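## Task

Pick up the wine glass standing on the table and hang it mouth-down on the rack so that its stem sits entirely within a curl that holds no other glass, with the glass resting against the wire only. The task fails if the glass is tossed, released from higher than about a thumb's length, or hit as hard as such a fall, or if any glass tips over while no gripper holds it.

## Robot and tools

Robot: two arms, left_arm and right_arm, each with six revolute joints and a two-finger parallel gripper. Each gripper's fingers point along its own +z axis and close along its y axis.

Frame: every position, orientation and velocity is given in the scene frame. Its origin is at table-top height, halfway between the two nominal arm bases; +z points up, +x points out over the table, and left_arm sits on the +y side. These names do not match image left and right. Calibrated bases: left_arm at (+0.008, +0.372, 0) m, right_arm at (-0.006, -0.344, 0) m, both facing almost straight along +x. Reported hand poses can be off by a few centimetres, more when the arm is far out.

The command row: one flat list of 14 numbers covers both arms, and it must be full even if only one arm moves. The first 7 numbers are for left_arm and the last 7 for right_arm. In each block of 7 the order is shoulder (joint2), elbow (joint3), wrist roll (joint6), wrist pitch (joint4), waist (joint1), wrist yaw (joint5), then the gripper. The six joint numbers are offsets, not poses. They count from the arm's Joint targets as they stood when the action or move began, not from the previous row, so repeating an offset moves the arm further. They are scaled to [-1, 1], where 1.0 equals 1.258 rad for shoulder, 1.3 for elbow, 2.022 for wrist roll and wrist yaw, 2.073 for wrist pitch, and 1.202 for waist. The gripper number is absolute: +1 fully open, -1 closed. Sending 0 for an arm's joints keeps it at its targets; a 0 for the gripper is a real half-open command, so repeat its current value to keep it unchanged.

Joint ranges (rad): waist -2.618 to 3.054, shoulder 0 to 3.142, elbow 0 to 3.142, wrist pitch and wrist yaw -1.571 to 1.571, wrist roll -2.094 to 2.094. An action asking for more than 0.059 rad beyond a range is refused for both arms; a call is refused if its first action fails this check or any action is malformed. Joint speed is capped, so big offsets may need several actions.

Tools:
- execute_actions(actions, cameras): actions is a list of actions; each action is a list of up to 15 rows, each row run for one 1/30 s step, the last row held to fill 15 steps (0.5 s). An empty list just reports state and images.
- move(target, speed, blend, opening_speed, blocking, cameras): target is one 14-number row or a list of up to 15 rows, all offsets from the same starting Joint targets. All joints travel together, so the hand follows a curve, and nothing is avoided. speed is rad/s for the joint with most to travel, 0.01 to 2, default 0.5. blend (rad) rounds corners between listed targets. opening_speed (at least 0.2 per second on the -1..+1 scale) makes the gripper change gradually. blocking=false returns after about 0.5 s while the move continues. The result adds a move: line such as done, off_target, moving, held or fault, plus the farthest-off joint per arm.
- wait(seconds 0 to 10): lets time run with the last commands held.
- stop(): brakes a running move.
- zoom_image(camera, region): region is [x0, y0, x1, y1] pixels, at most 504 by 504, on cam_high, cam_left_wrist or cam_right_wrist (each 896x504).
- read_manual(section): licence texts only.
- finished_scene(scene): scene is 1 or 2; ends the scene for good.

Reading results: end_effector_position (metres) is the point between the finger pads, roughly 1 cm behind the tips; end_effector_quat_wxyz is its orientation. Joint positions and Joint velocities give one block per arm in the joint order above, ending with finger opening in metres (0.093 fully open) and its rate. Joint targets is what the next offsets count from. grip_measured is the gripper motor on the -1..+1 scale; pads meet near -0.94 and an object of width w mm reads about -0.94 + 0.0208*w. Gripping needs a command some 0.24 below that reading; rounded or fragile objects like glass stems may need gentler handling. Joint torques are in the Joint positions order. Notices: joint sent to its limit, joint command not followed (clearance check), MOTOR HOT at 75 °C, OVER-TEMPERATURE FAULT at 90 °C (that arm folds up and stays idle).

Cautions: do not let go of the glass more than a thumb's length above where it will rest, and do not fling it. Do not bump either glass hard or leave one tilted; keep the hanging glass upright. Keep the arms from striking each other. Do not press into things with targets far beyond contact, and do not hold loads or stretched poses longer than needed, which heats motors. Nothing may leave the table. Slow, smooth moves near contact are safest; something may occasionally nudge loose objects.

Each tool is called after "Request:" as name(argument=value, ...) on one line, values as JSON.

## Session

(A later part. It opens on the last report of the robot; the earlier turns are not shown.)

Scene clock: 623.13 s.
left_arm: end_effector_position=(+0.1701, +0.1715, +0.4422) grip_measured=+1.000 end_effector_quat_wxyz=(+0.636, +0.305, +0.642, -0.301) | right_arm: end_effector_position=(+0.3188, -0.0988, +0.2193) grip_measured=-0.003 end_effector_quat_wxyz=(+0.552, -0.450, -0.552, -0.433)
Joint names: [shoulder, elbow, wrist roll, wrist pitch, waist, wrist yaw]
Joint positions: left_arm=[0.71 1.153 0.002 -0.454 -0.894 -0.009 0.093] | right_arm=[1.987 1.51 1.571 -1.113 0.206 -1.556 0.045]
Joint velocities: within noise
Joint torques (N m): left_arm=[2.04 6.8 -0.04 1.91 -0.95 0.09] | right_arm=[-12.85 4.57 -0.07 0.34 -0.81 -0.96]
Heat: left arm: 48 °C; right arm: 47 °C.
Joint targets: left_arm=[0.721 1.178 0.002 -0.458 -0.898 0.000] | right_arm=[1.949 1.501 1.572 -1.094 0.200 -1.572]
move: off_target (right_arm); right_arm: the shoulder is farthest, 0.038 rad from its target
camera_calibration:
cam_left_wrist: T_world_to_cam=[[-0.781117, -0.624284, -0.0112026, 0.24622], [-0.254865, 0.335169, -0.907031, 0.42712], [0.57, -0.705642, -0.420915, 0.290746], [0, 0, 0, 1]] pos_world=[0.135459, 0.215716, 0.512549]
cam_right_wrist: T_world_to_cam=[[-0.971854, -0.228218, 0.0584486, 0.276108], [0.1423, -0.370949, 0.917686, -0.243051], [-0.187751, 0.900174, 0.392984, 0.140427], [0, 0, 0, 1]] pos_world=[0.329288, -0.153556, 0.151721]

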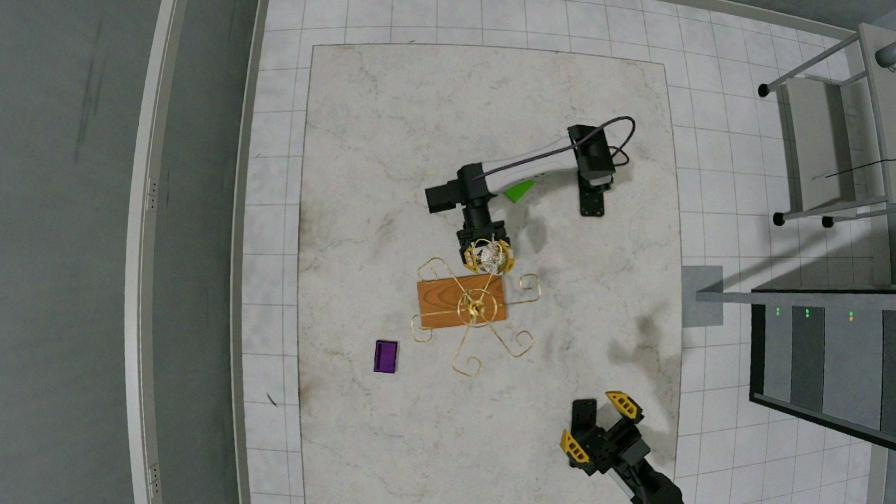

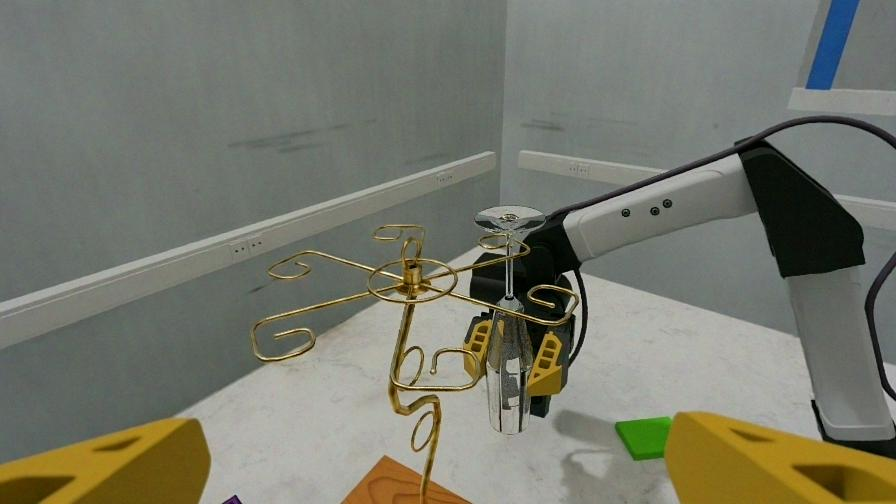

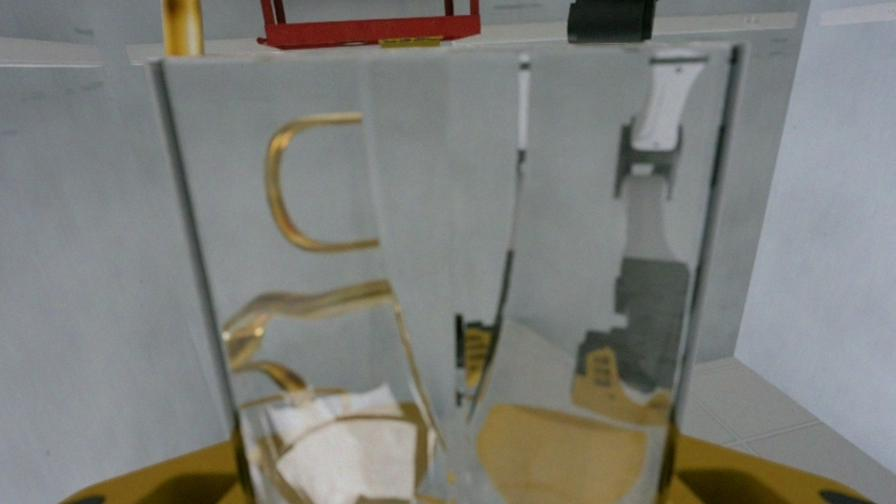

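Request:
move(target=[0,0,0,0,0,0,1,0.0469,0.0377,0,-0.003,-0.0058,0,-0.2], speed=0.1)

Request:
zoom_image(camera="cam_high", region=[465, 230, 515, 280])

Request:
zoom_image(camera="cam_left_wrist", region=[470, 200, 540, 280])

Scene clock: 697.83 s.
left_arm: end_effector_position=(+0.1701, +0.1715, +0.4421) grip_measured=+1.000 end_effector_quat_wxyz=(+0.636, +0.305, +0.642, -0.301) | right_arm: end_effector_position=(+0.3231, -0.1000, +0.2144) grip_measured=-0.003 end_effector_quat_wxyz=(+0.553, -0.455, -0.548, -0.432)
Joint names: [shoulder, elbow, wrist roll, wrist pitch, waist, wrist yaw]
Joint positions: left_arm=[0.71 1.153 0.002 -0.455 -0.894 -0.009 0.093] | right_arm=[2.005 1.516 1.571 -1.112 0.2 -1.556 0.045]
Joint velocities: within noise
Joint torques (N m): left_arm=[1.99 6.84 -0.06 1.97 -0.79 0.08] | right_arm=[-9.24 7.9 -0.04 0.28 -0.62 -0.96]
Heat: left arm: 48 °C; right arm: 47 °C.
Joint targets: left_arm=[0.721 1.178 0.002 -0.459 -0.898 0.000] | right_arm=[2.008 1.550 1.572 -1.100 0.193 -1.572]
move: done
camera_calibration:
cam_left_wrist: T_world_to_cam=[[-0.78112, -0.624281, -0.011202, 0.246218], [-0.255082, 0.335439, -0.90687, 0.426955], [0.5699, -0.705517, -0.421261, 0.290856], [0, 0, 0, 1]] pos_world=[0.135476, 0.215696, 0.512478]
cam_right_wrist: T_world_to_cam=[[-0.972478, -0.222508, 0.0691076, 0.278773], [0.149748, -0.369665, 0.917019, -0.241746], [-0.178497, 0.90213, 0.392812, 0.141512], [0, 0, 0, 1]] pos_world=[0.332561, -0.154998, 0.146832]

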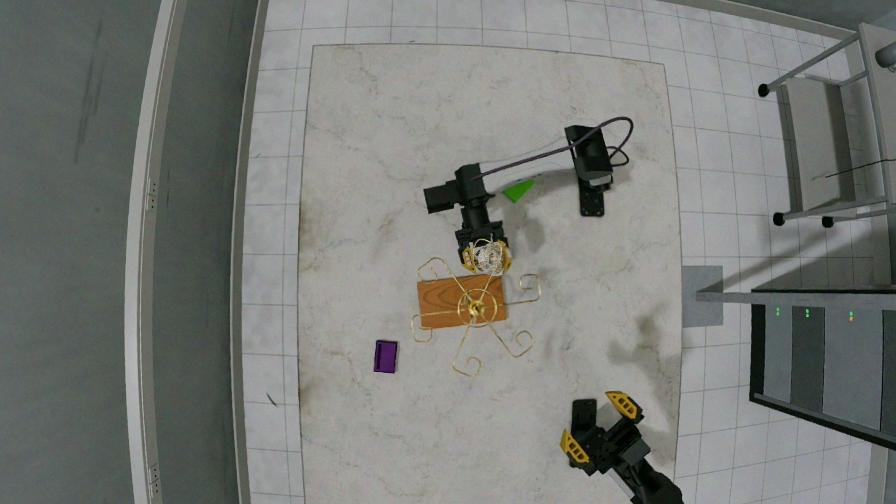

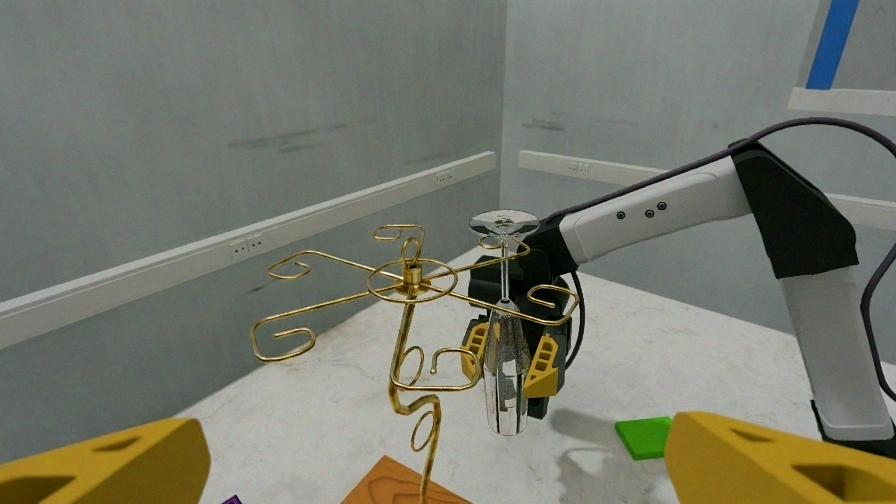

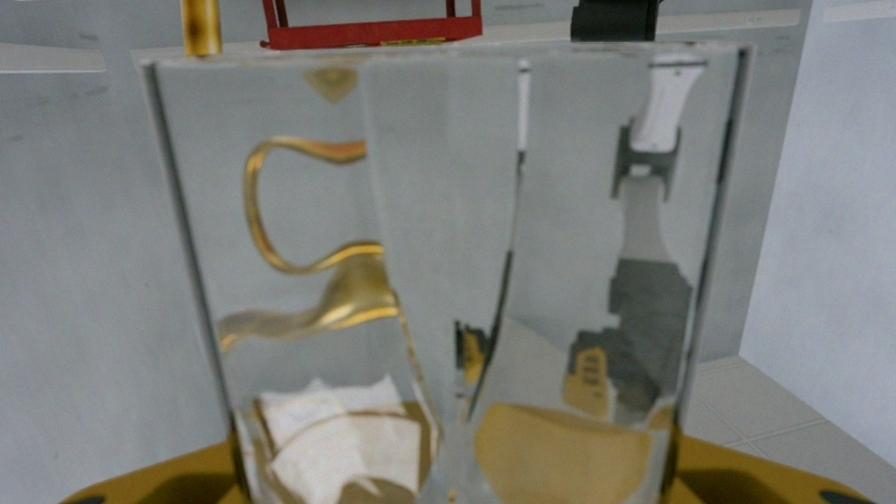

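Scaled by 10.080 from the camera's 896x504 image, which has a finer 1280x720 frame.

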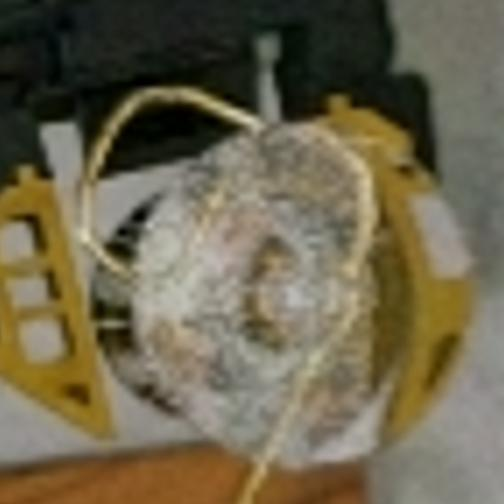

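Scaled by 6.300 from the camera's 896x504 image, which has a finer 1280x720 frame.

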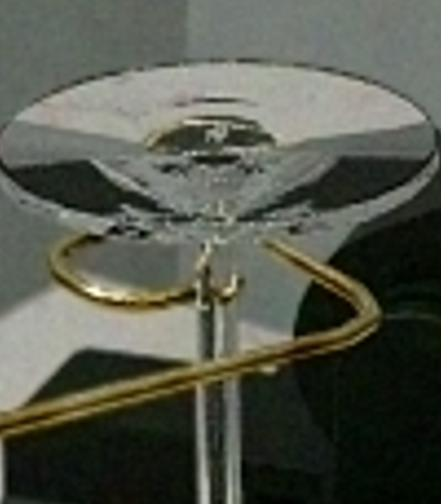

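Request:
move(target=[[0,0,0,0,0,0,1,-0.031,-0.0262,0,0.012,-0.006,0,-0.2],[0,0,0,0,0,0,1,-0.062,-0.0642,0,0.02,-0.021,0,-0.2]], speed=0.08, blend=0.01)

Request:
zoom_image(camera="cam_high", region=[465, 230, 515, 280])

Request:
zoom_image(camera="cam_left_wrist", region=[470, 200, 540, 280])

Scene clock: 741.80 s.
left_arm: end_effector_position=(+0.1701, +0.1715, +0.4421) grip_measured=+1.000 end_effector_quat_wxyz=(+0.636, +0.305, +0.642, -0.301) | right_arm: end_effector_position=(+0.3222, -0.1097, +0.2181) grip_measured=-0.003 end_effector_quat_wxyz=(+0.540, -0.453, -0.550, -0.448)
Joint names: [shoulder, elbow, wrist roll, wrist pitch, waist, wrist yaw]
Joint positions: left_arm=[0.71 1.153 0.002 -0.455 -0.894 -0.009 0.093] | right_arm=[1.966 1.475 1.571 -1.076 0.175 -1.556 0.045]
Joint velocities: within noise
Joint torques (N m): left_arm=[1.84 6.93 -0.09 1.98 -0.92 0.05] | right_arm=[-12.53 4.49 -0.05 0.37 -0.64 -0.97]
Heat: left arm: 48 °C; right arm: 44 °C.
Joint targets: left_arm=[0.721 1.178 0.002 -0.458 -0.898 0.000] | right_arm=[1.930 1.467 1.572 -1.059 0.168 -1.572]
move: off_target (right_arm); right_arm: the shoulder is farthest, 0.036 rad from its target
camera_calibration:
cam_left_wrist: T_world_to_cam=[[-0.78112, -0.624281, -0.011202, 0.246218], [-0.255082, 0.335439, -0.90687, 0.426955], [0.5699, -0.705517, -0.421261, 0.290856], [0, 0, 0, 1]] pos_world=[0.135476, 0.215696, 0.512478]
cam_right_wrist: T_world_to_cam=[[-0.979498, -0.198287, 0.0355869, 0.287744], [0.110132, -0.379137, 0.918763, -0.237227], [-0.168687, 0.903846, 0.393202, 0.145589], [0, 0, 0, 1]] pos_world=[0.33253, -0.164475, 0.15047]

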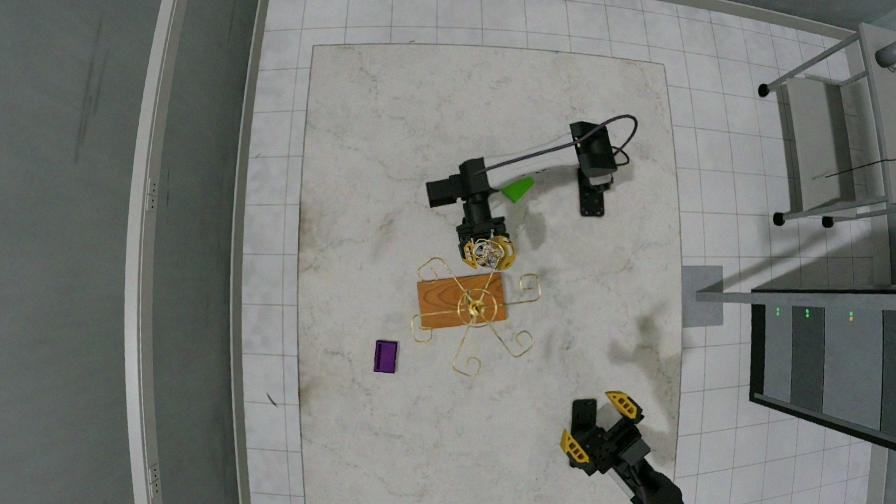

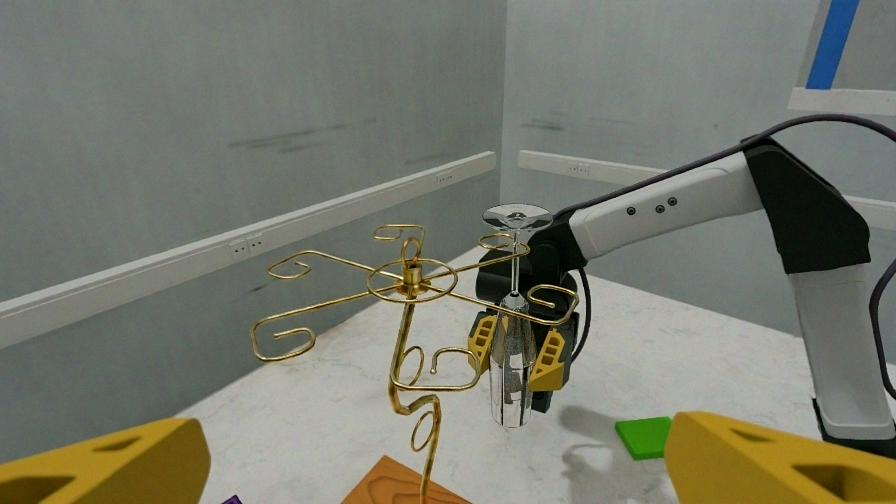

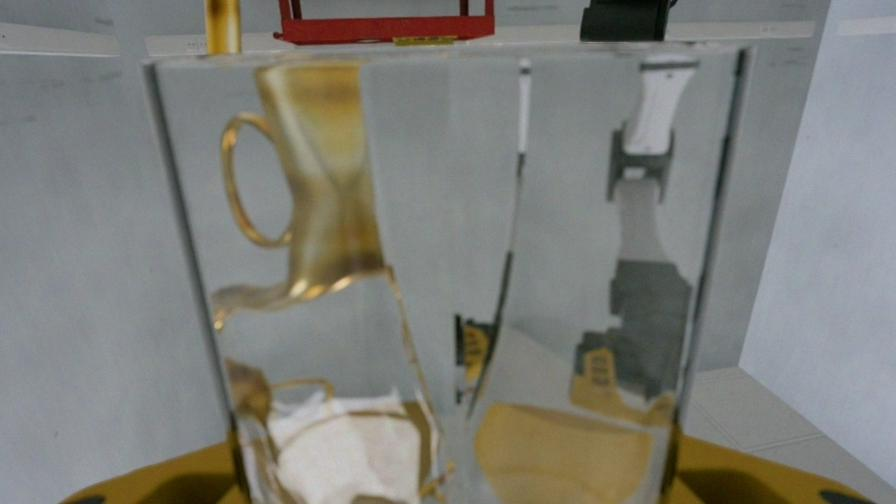

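Scaled by 10.080 from the camera's 896x504 image, which has a finer 1280x720 frame.

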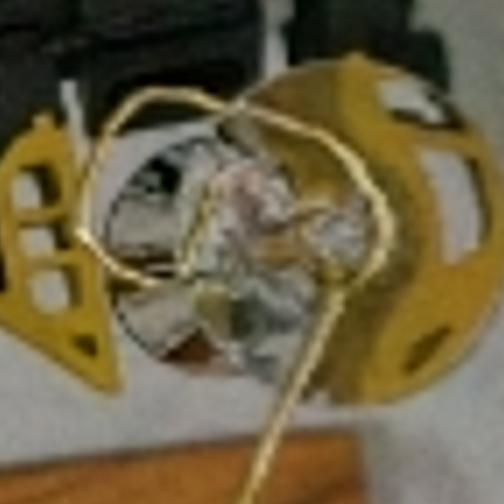

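Scaled by 6.300 from the camera's 896x504 image, which has a finer 1280x720 frame.

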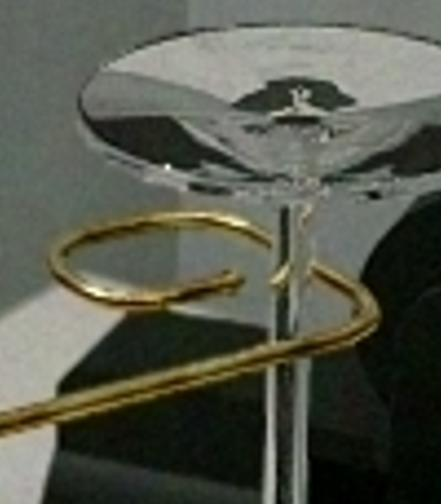

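Request:
move(target=[0,0,0,0,0,0,1,-0.0141,-0.0194,0,0.0036,-0.0205,0,-0.2], speed=0.06)

Request:
zoom_image(camera="cam_high", region=[465, 225, 515, 275])

Request:
zoom_image(camera="cam_left_wrist", region=[470, 200, 540, 280])

Scene clock: 783.97 s.
left_arm: end_effector_position=(+0.1701, +0.1715, +0.4421) grip_measured=+1.000 end_effector_quat_wxyz=(+0.636, +0.305, +0.642, -0.301) | right_arm: end_effector_position=(+0.3231, -0.1186, +0.2181) grip_measured=-0.003 end_effector_quat_wxyz=(+0.535, -0.459, -0.545, -0.455)
Joint names: [shoulder, elbow, wrist roll, wrist pitch, waist, wrist yaw]
Joint positions: left_arm=[0.71 1.153 0.002 -0.455 -0.894 -0.009 0.093] | right_arm=[1.948 1.45 1.571 -1.069 0.15 -1.556 0.045]
Joint velocities: within noise
Joint torques (N m): left_arm=[2.13 6.97 -0.1 1.92 -0.66 0.01] | right_arm=[-12.6 4.53 -0.08 0.39 -0.76 -0.91]
Heat: left arm: 48 °C; right arm: 49 °C.
Joint targets: left_arm=[0.721 1.178 0.002 -0.458 -0.898 0.000] | right_arm=[1.912 1.442 1.572 -1.051 0.143 -1.572]
move: off_target (right_arm); right_arm: the shoulder is farthest, 0.036 rad from its target
camera_calibration:
cam_left_wrist: T_world_to_cam=[[-0.78112, -0.624281, -0.011202, 0.246218], [-0.255082, 0.335439, -0.90687, 0.426955], [0.5699, -0.705517, -0.421261, 0.290856], [0, 0, 0, 1]] pos_world=[0.135476, 0.215696, 0.512478]
cam_right_wrist: T_world_to_cam=[[-0.98406, -0.174319, 0.0352057, 0.291245], [0.100498, -0.381771, 0.918777, -0.237902], [-0.14672, 0.90767, 0.393204, 0.147103], [0, 0, 0, 1]] pos_world=[0.332094, -0.173575, 0.150484]

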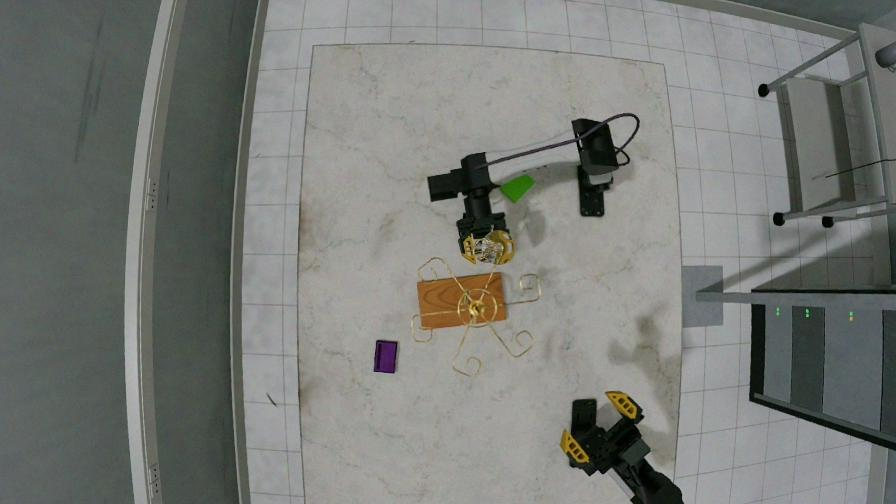

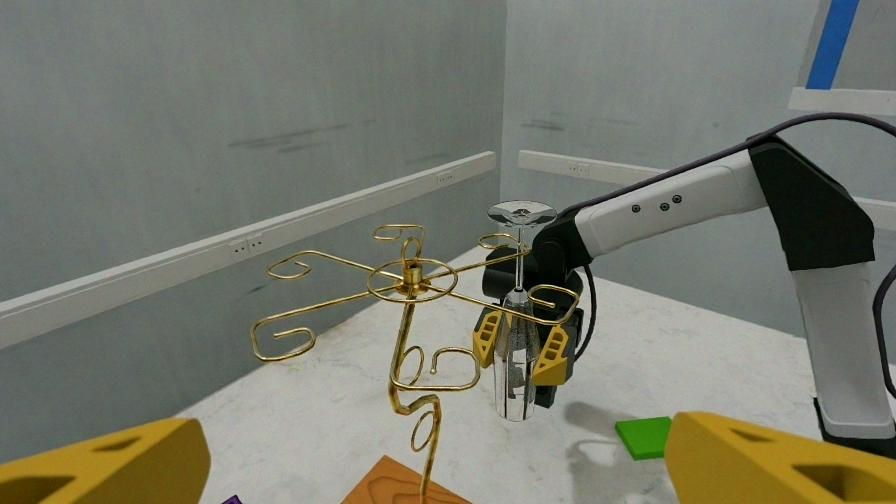

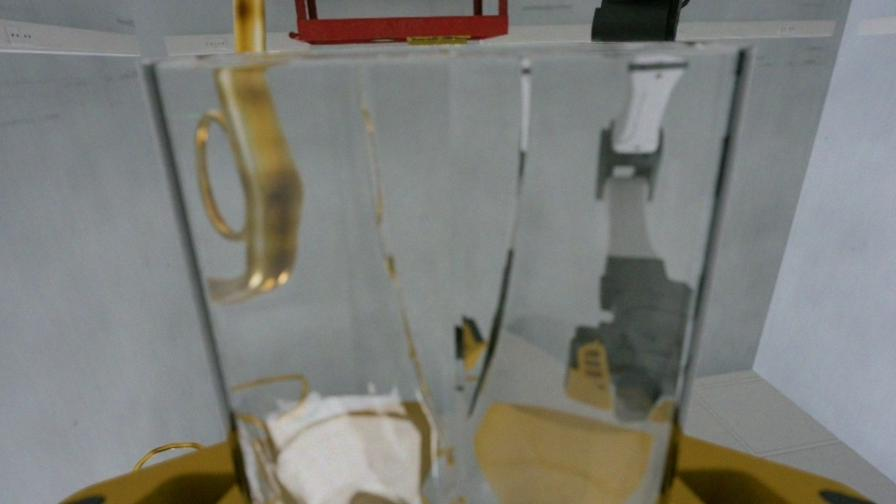

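Scaled by 10.080 from the camera's 896x504 image, which has a finer 1280x720 frame.

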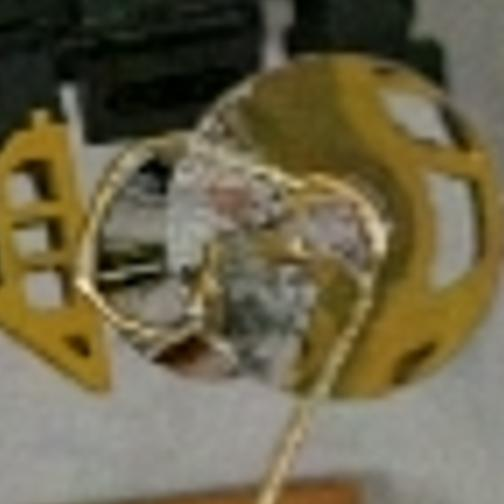

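Scaled by 6.300 from the camera's 896x504 image, which has a finer 1280x720 frame.

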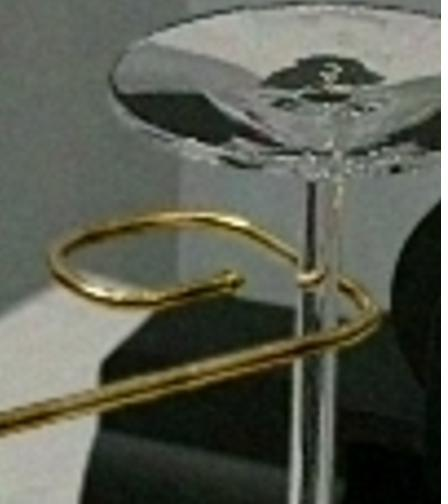

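Request:
move(target=[0,0,0,0,0,0,1,-0.0068,-0.0093,0,0.0017,-0.0173,0,-0.2], speed=0.06)

Request:
zoom_image(camera="cam_high", region=[465, 225, 515, 275])

Request:
zoom_image(camera="cam_left_wrist", region=[470, 200, 540, 280])

Scene clock: 820.97 s.
left_arm: end_effector_position=(+0.1701, +0.1715, +0.4421) grip_measured=+1.000 end_effector_quat_wxyz=(+0.636, +0.305, +0.642, -0.301) | right_arm: end_effector_position=(+0.3251, -0.1254, +0.2177) grip_measured=-0.003 end_effector_quat_wxyz=(+0.530, -0.465, -0.540, -0.459)
Joint names: [shoulder, elbow, wrist roll, wrist pitch, waist, wrist yaw]
Joint positions: left_arm=[0.71 1.153 0.002 -0.455 -0.894 -0.009 0.093] | right_arm=[1.94 1.438 1.572 -1.066 0.131 -1.554 0.045]
Joint velocities: within noise
Joint torques (N m): left_arm=[1.88 7.04 -0.08 1.98 -0.75 0.08] | right_arm=[-12.31 4.45 -0.08 0.38 -0.91 -0.98]
Heat: left arm: 48 °C; right arm: 48 °C.
Joint targets: left_arm=[0.721 1.178 0.002 -0.458 -0.898 0.000] | right_arm=[1.903 1.429 1.572 -1.048 0.122 -1.572]
move: off_target (right_arm); right_arm: the shoulder is farthest, 0.037 rad from its target
camera_calibration:
cam_left_wrist: T_world_to_cam=[[-0.78112, -0.624281, -0.011202, 0.246218], [-0.255082, 0.335439, -0.90687, 0.426955], [0.5699, -0.705517, -0.421261, 0.290856], [0, 0, 0, 1]] pos_world=[0.135476, 0.215696, 0.512478]
cam_right_wrist: T_world_to_cam=[[-0.987208, -0.155055, 0.0371264, 0.295145], [0.0945732, -0.382013, 0.919305, -0.238534], [-0.12836, 0.911057, 0.39179, 0.148482], [0, 0, 0, 1]] pos_world=[0.332988, -0.180635, 0.150154]

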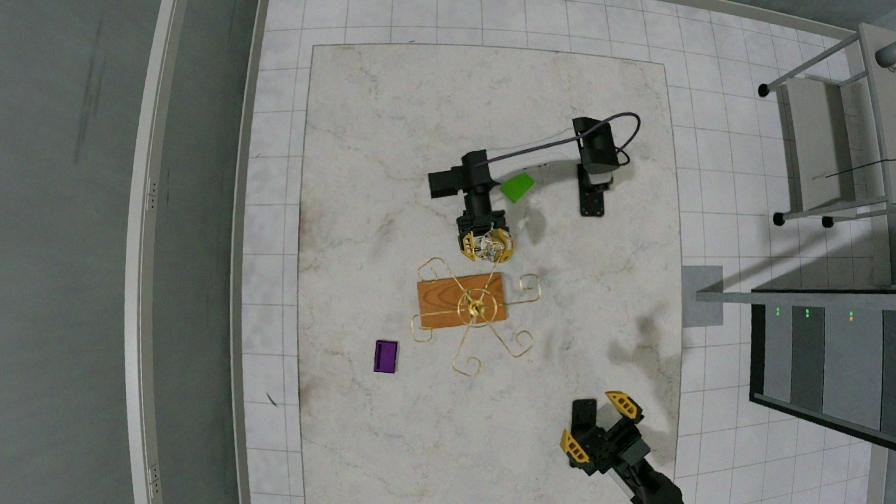

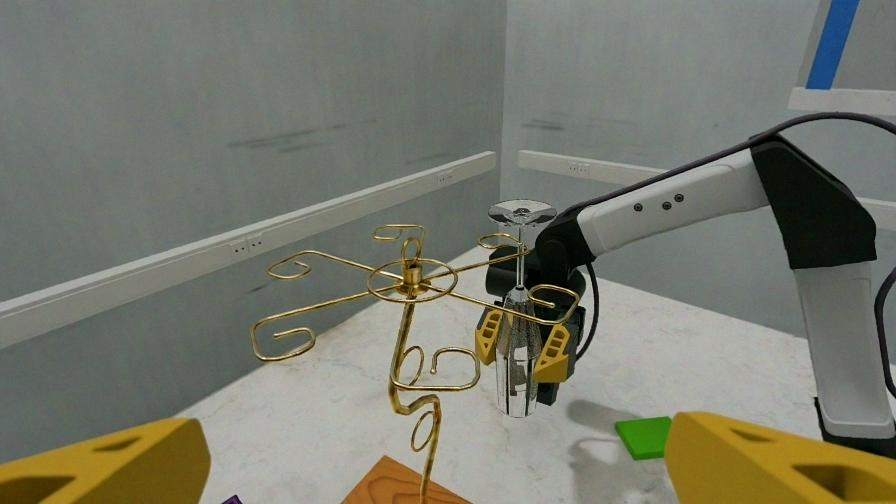

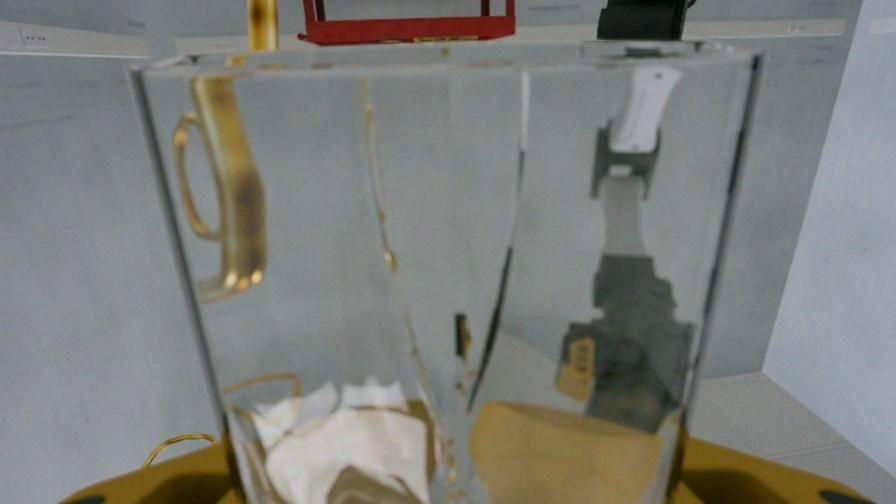

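Scaled by 10.080 from the camera's 896x504 image, which has a finer 1280x720 frame.

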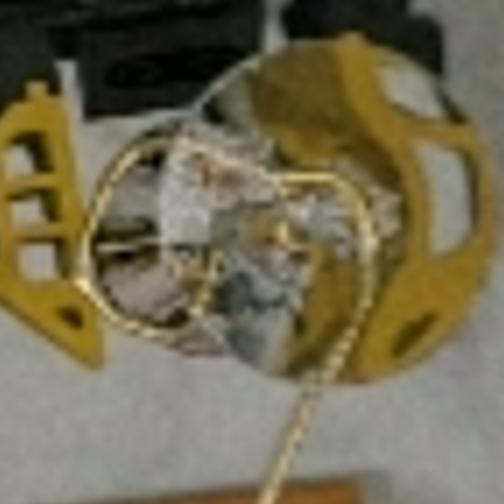

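Scaled by 6.300 from the camera's 896x504 image, which has a finer 1280x720 frame.

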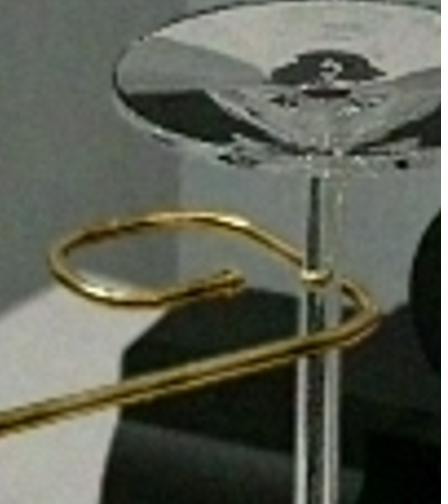

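Request:
move(target=[0,0,0,0,0,0,1,0.054,0.0577,0,-0.018,0.0166,0,-0.2], speed=0.06)

Request:
zoom_image(camera="cam_high", region=[465, 225, 515, 275])

Request:
zoom_image(camera="cam_left_wrist", region=[470, 200, 540, 280])

Scene clock: 871.47 s.
left_arm: end_effector_position=(+0.1701, +0.1715, +0.4421) grip_measured=+1.000 end_effector_quat_wxyz=(+0.636, +0.305, +0.642, -0.301) | right_arm: end_effector_position=(+0.3314, -0.1228, +0.2161) grip_measured=-0.003 end_effector_quat_wxyz=(+0.531, -0.464, -0.542, -0.458)
Joint names: [shoulder, elbow, wrist roll, wrist pitch, waist, wrist yaw]
Joint positions: left_arm=[0.71 1.153 0.002 -0.455 -0.894 -0.009 0.093] | right_arm=[1.968 1.471 1.574 -1.068 0.136 -1.553 0.045]
Joint velocities: within noise
Joint torques (N m): left_arm=[1.91 7.05 -0.08 1.93 -0.94 0.05] | right_arm=[-9.05 7.83 -0.11 0.02 0.27 -0.98]
Heat: left arm: 48 °C; right arm: 54 °C.
Joint targets: left_arm=[0.721 1.178 0.002 -0.458 -0.898 0.000] | right_arm=[1.971 1.505 1.572 -1.085 0.142 -1.572]
move: done
camera_calibration:
cam_left_wrist: T_world_to_cam=[[-0.78112, -0.624281, -0.011202, 0.246218], [-0.255082, 0.335439, -0.90687, 0.426955], [0.5699, -0.705517, -0.421261, 0.290856], [0, 0, 0, 1]] pos_world=[0.135476, 0.215696, 0.512478]
cam_right_wrist: T_world_to_cam=[[-0.986531, -0.159475, 0.0363784, 0.301166], [0.0953987, -0.380299, 0.91993, -0.236882], [-0.132871, 0.911011, 0.390391, 0.149315], [0, 0, 0, 1]] pos_world=[0.339547, -0.178085, 0.148668]

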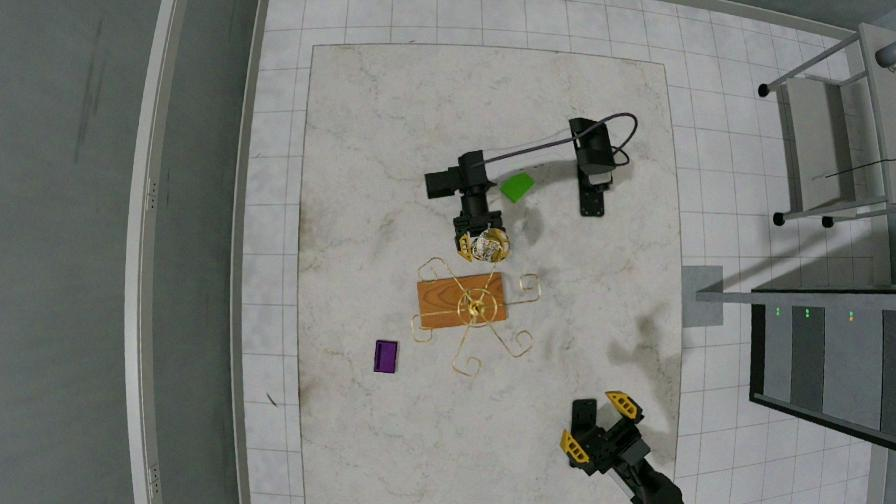

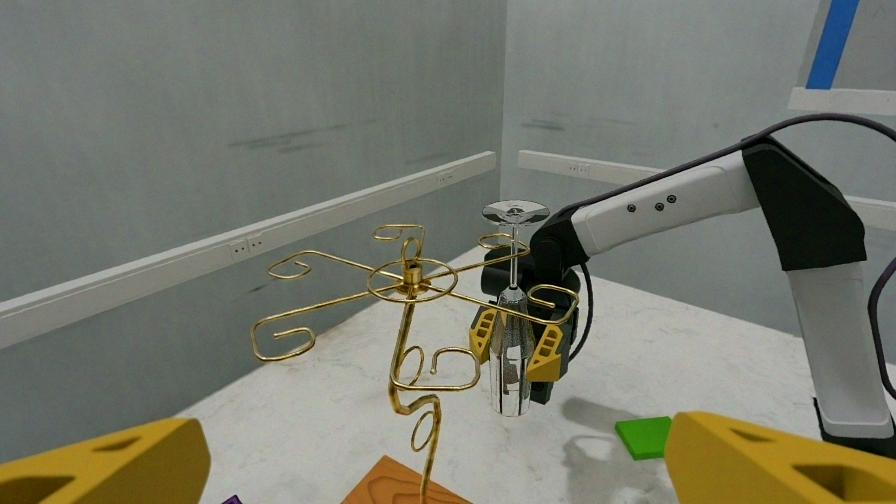

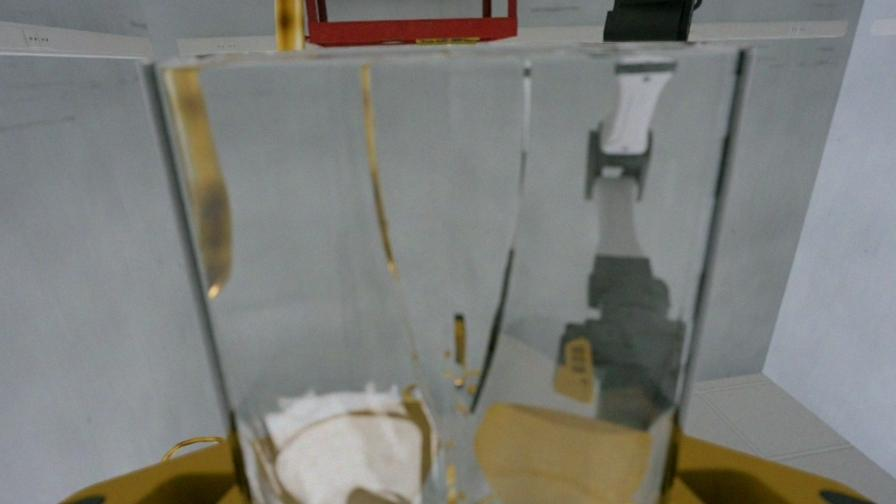

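Scaled by 10.080 from the camera's 896x504 image, which has a finer 1280x720 frame.

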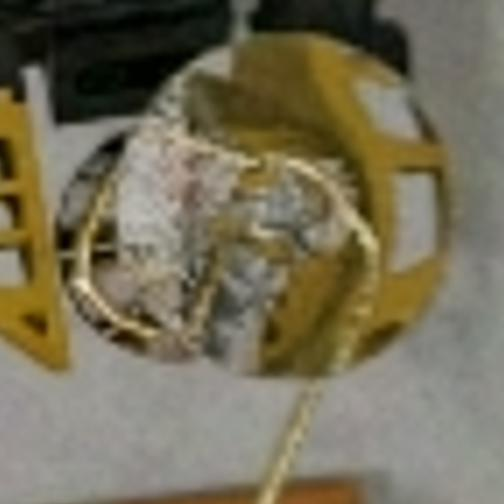

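Scaled by 6.300 from the camera's 896x504 image, which has a finer 1280x720 frame.

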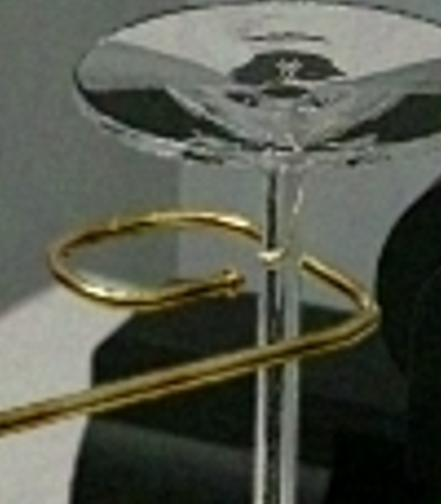

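Request:
move(target=[[0,0,0,0,0,0,1,0,0,0,0,-0.013,0,-0.2],[0,0,0,0,0,0,1,0.0229,0.0314,0,-0.0058,-0.0245,0,-0.2]], speed=0.06)

Request:
zoom_image(camera="cam_high", region=[465, 225, 515, 275])

Request:
zoom_image(camera="cam_left_wrist", region=[470, 200, 540, 280])

Scene clock: 900.60 s.
left_arm: end_effector_position=(+0.1701, +0.1715, +0.4421) grip_measured=+1.000 end_effector_quat_wxyz=(+0.636, +0.305, +0.642, -0.301) | right_arm: end_effector_position=(+0.3425, -0.1270, +0.2161) grip_measured=-0.003 end_effector_quat_wxyz=(+0.527, -0.468, -0.538, -0.462)
Joint names: [shoulder, elbow, wrist roll, wrist pitch, waist, wrist yaw]
Joint positions: left_arm=[0.71 1.153 0.002 -0.455 -0.894 -0.009 0.093] | right_arm=[1.996 1.512 1.574 -1.08 0.12 -1.553 0.045]
Joint velocities: within noise
Joint torques (N m): left_arm=[1.96 6.75 -0.04 1.91 -0.95 0.06] | right_arm=[-9.02 7.84 -0.12 0.08 -0.7 -0.99]
Heat: left arm: 48 °C; right arm: 50 °C.
Joint targets: left_arm=[0.721 1.178 0.002 -0.458 -0.898 0.000] | right_arm=[2.000 1.545 1.572 -1.097 0.113 -1.572]
move: done
camera_calibration:
cam_left_wrist: T_world_to_cam=[[-0.78112, -0.624281, -0.011202, 0.246218], [-0.255082, 0.335439, -0.90687, 0.426955], [0.5699, -0.705517, -0.421261, 0.290856], [0, 0, 0, 1]] pos_world=[0.135476, 0.215696, 0.512478]
cam_right_wrist: T_world_to_cam=[[-0.988919, -0.144028, 0.0359972, 0.314268], [0.0890915, -0.381792, 0.919944, -0.237558], [-0.118755, 0.912957, 0.390393, 0.150093], [0, 0, 0, 1]] pos_world=[0.349774, -0.182463, 0.148632]

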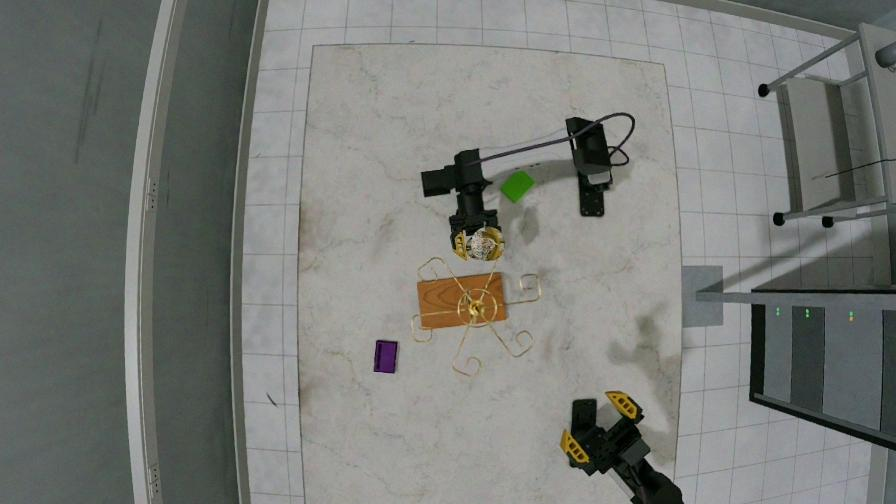

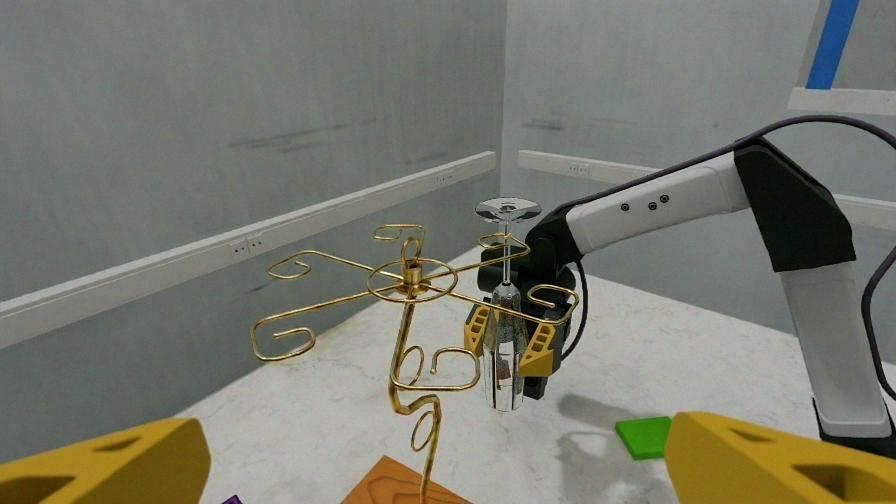

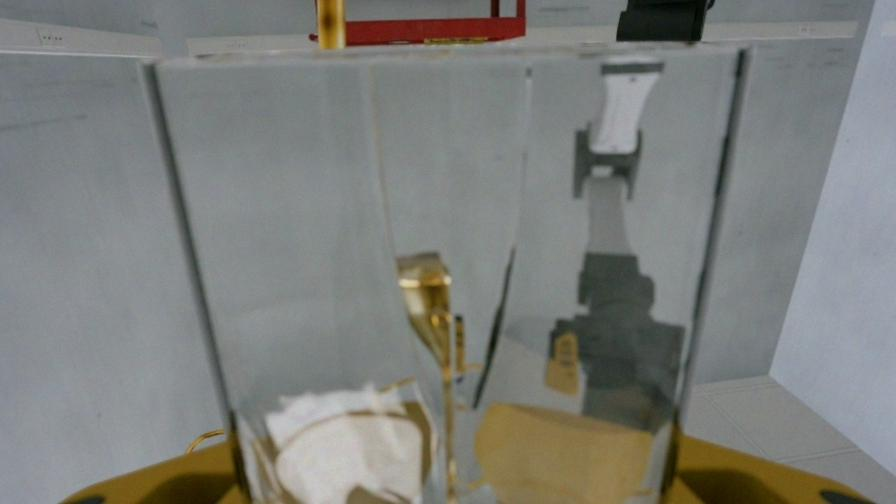

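Scaled by 10.080 from the camera's 896x504 image, which has a finer 1280x720 frame.

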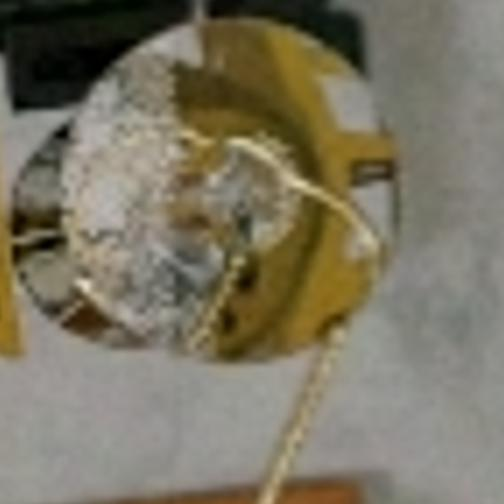

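Scaled by 6.300 from the camera's 896x504 image, which has a finer 1280x720 frame.

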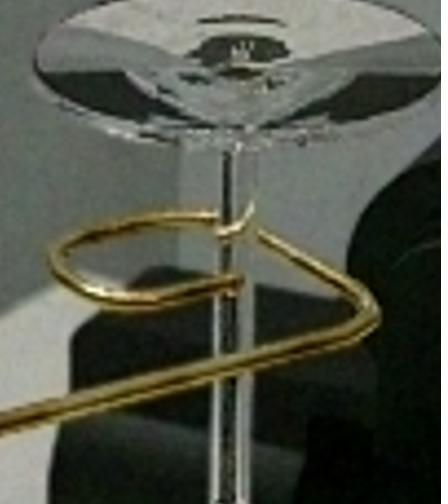

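Request:
move(target=[[0,0,0,0,0,0,1,0.0449,0.0632,0,-0.0124,0.0241,0,-0.2]], speed=0.06)

Request:
zoom_image(camera="cam_high", region=[455, 220, 505, 270])

Request:
zoom_image(camera="cam_left_wrist", region=[460, 190, 540, 280])

Scene clock: 916.57 s.
left_arm: end_effector_position=(+0.1701, +0.1715, +0.4421) grip_measured=+1.000 end_effector_quat_wxyz=(+0.636, +0.305, +0.642, -0.301) | right_arm: end_effector_position=(+0.3538, -0.1195, +0.2158) grip_measured=-0.003 end_effector_quat_wxyz=(+0.531, -0.464, -0.542, -0.458)
Joint names: [shoulder, elbow, wrist roll, wrist pitch, waist, wrist yaw]
Joint positions: left_arm=[0.71 1.153 0.002 -0.455 -0.894 -0.009 0.093] | right_arm=[2.053 1.594 1.574 -1.106 0.135 -1.553 0.045]
Joint velocities: within noise
Joint torques (N m): left_arm=[1.85 6.74 -0.1 1.94 -0.73 0.05] | right_arm=[-9.58 7.79 -0.16 0.05 0.55 -0.97]
Heat: left arm: 48 °C; right arm: 49 °C.
Joint targets: left_arm=[0.721 1.178 0.002 -0.458 -0.898 0.000] | right_arm=[2.057 1.628 1.572 -1.123 0.142 -1.572]
move: done
camera_calibration:
cam_left_wrist: T_world_to_cam=[[-0.78112, -0.624281, -0.011202, 0.246218], [-0.255082, 0.335439, -0.90687, 0.426955], [0.5699, -0.705517, -0.421261, 0.290856], [0, 0, 0, 1]] pos_world=[0.135476, 0.215696, 0.512478]
cam_right_wrist: T_world_to_cam=[[-0.986606, -0.159101, 0.0359972, 0.323962], [0.0949066, -0.380388, 0.919944, -0.237354], [-0.132671, 0.911039, 0.390393, 0.149375], [0, 0, 0, 1]] pos_world=[0.361967, -0.174831, 0.148376]

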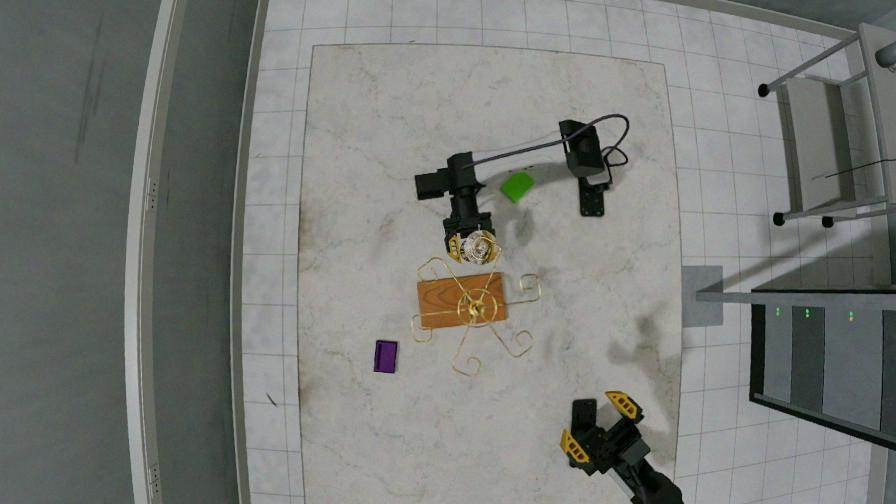

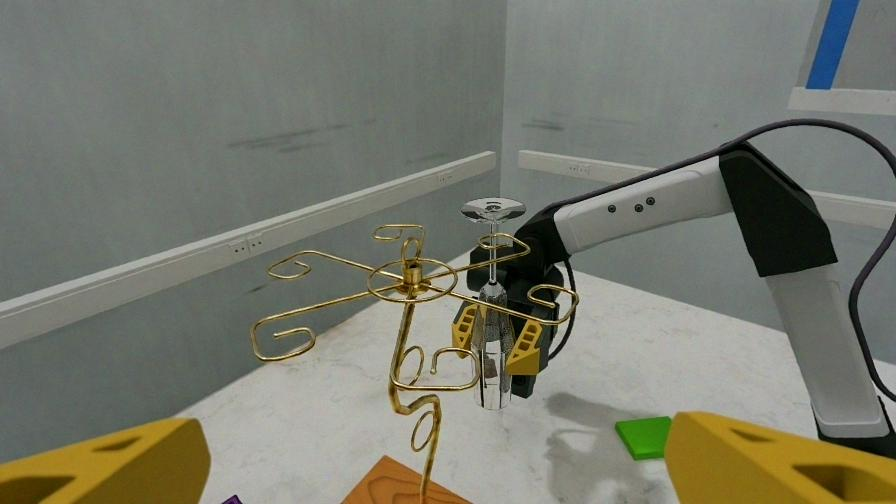

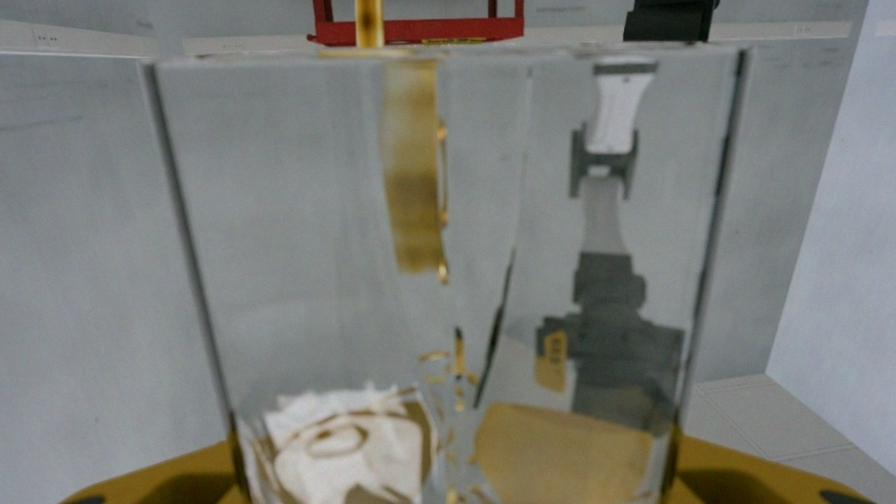

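Scaled by 10.080 from the camera's 896x504 image, which has a finer 1280x720 frame.

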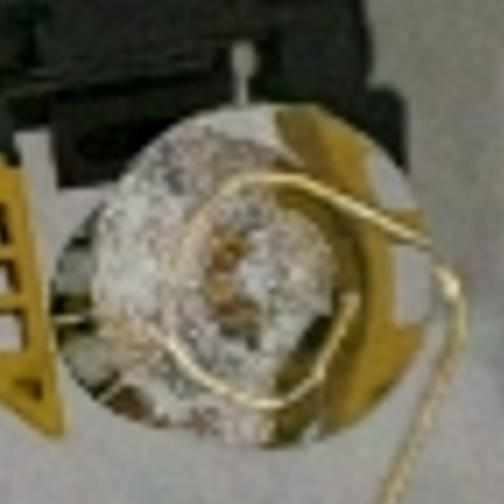

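Scaled by 5.600 from the camera's 896x504 image, which has a finer 1280x720 frame.

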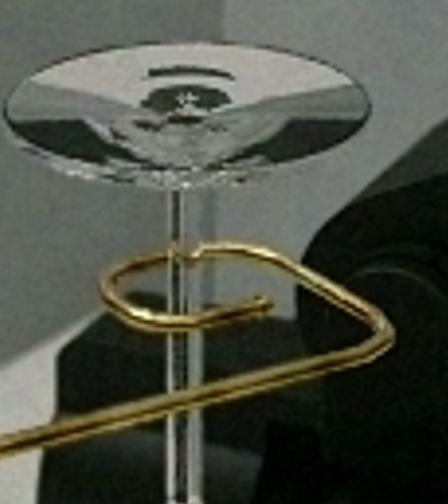

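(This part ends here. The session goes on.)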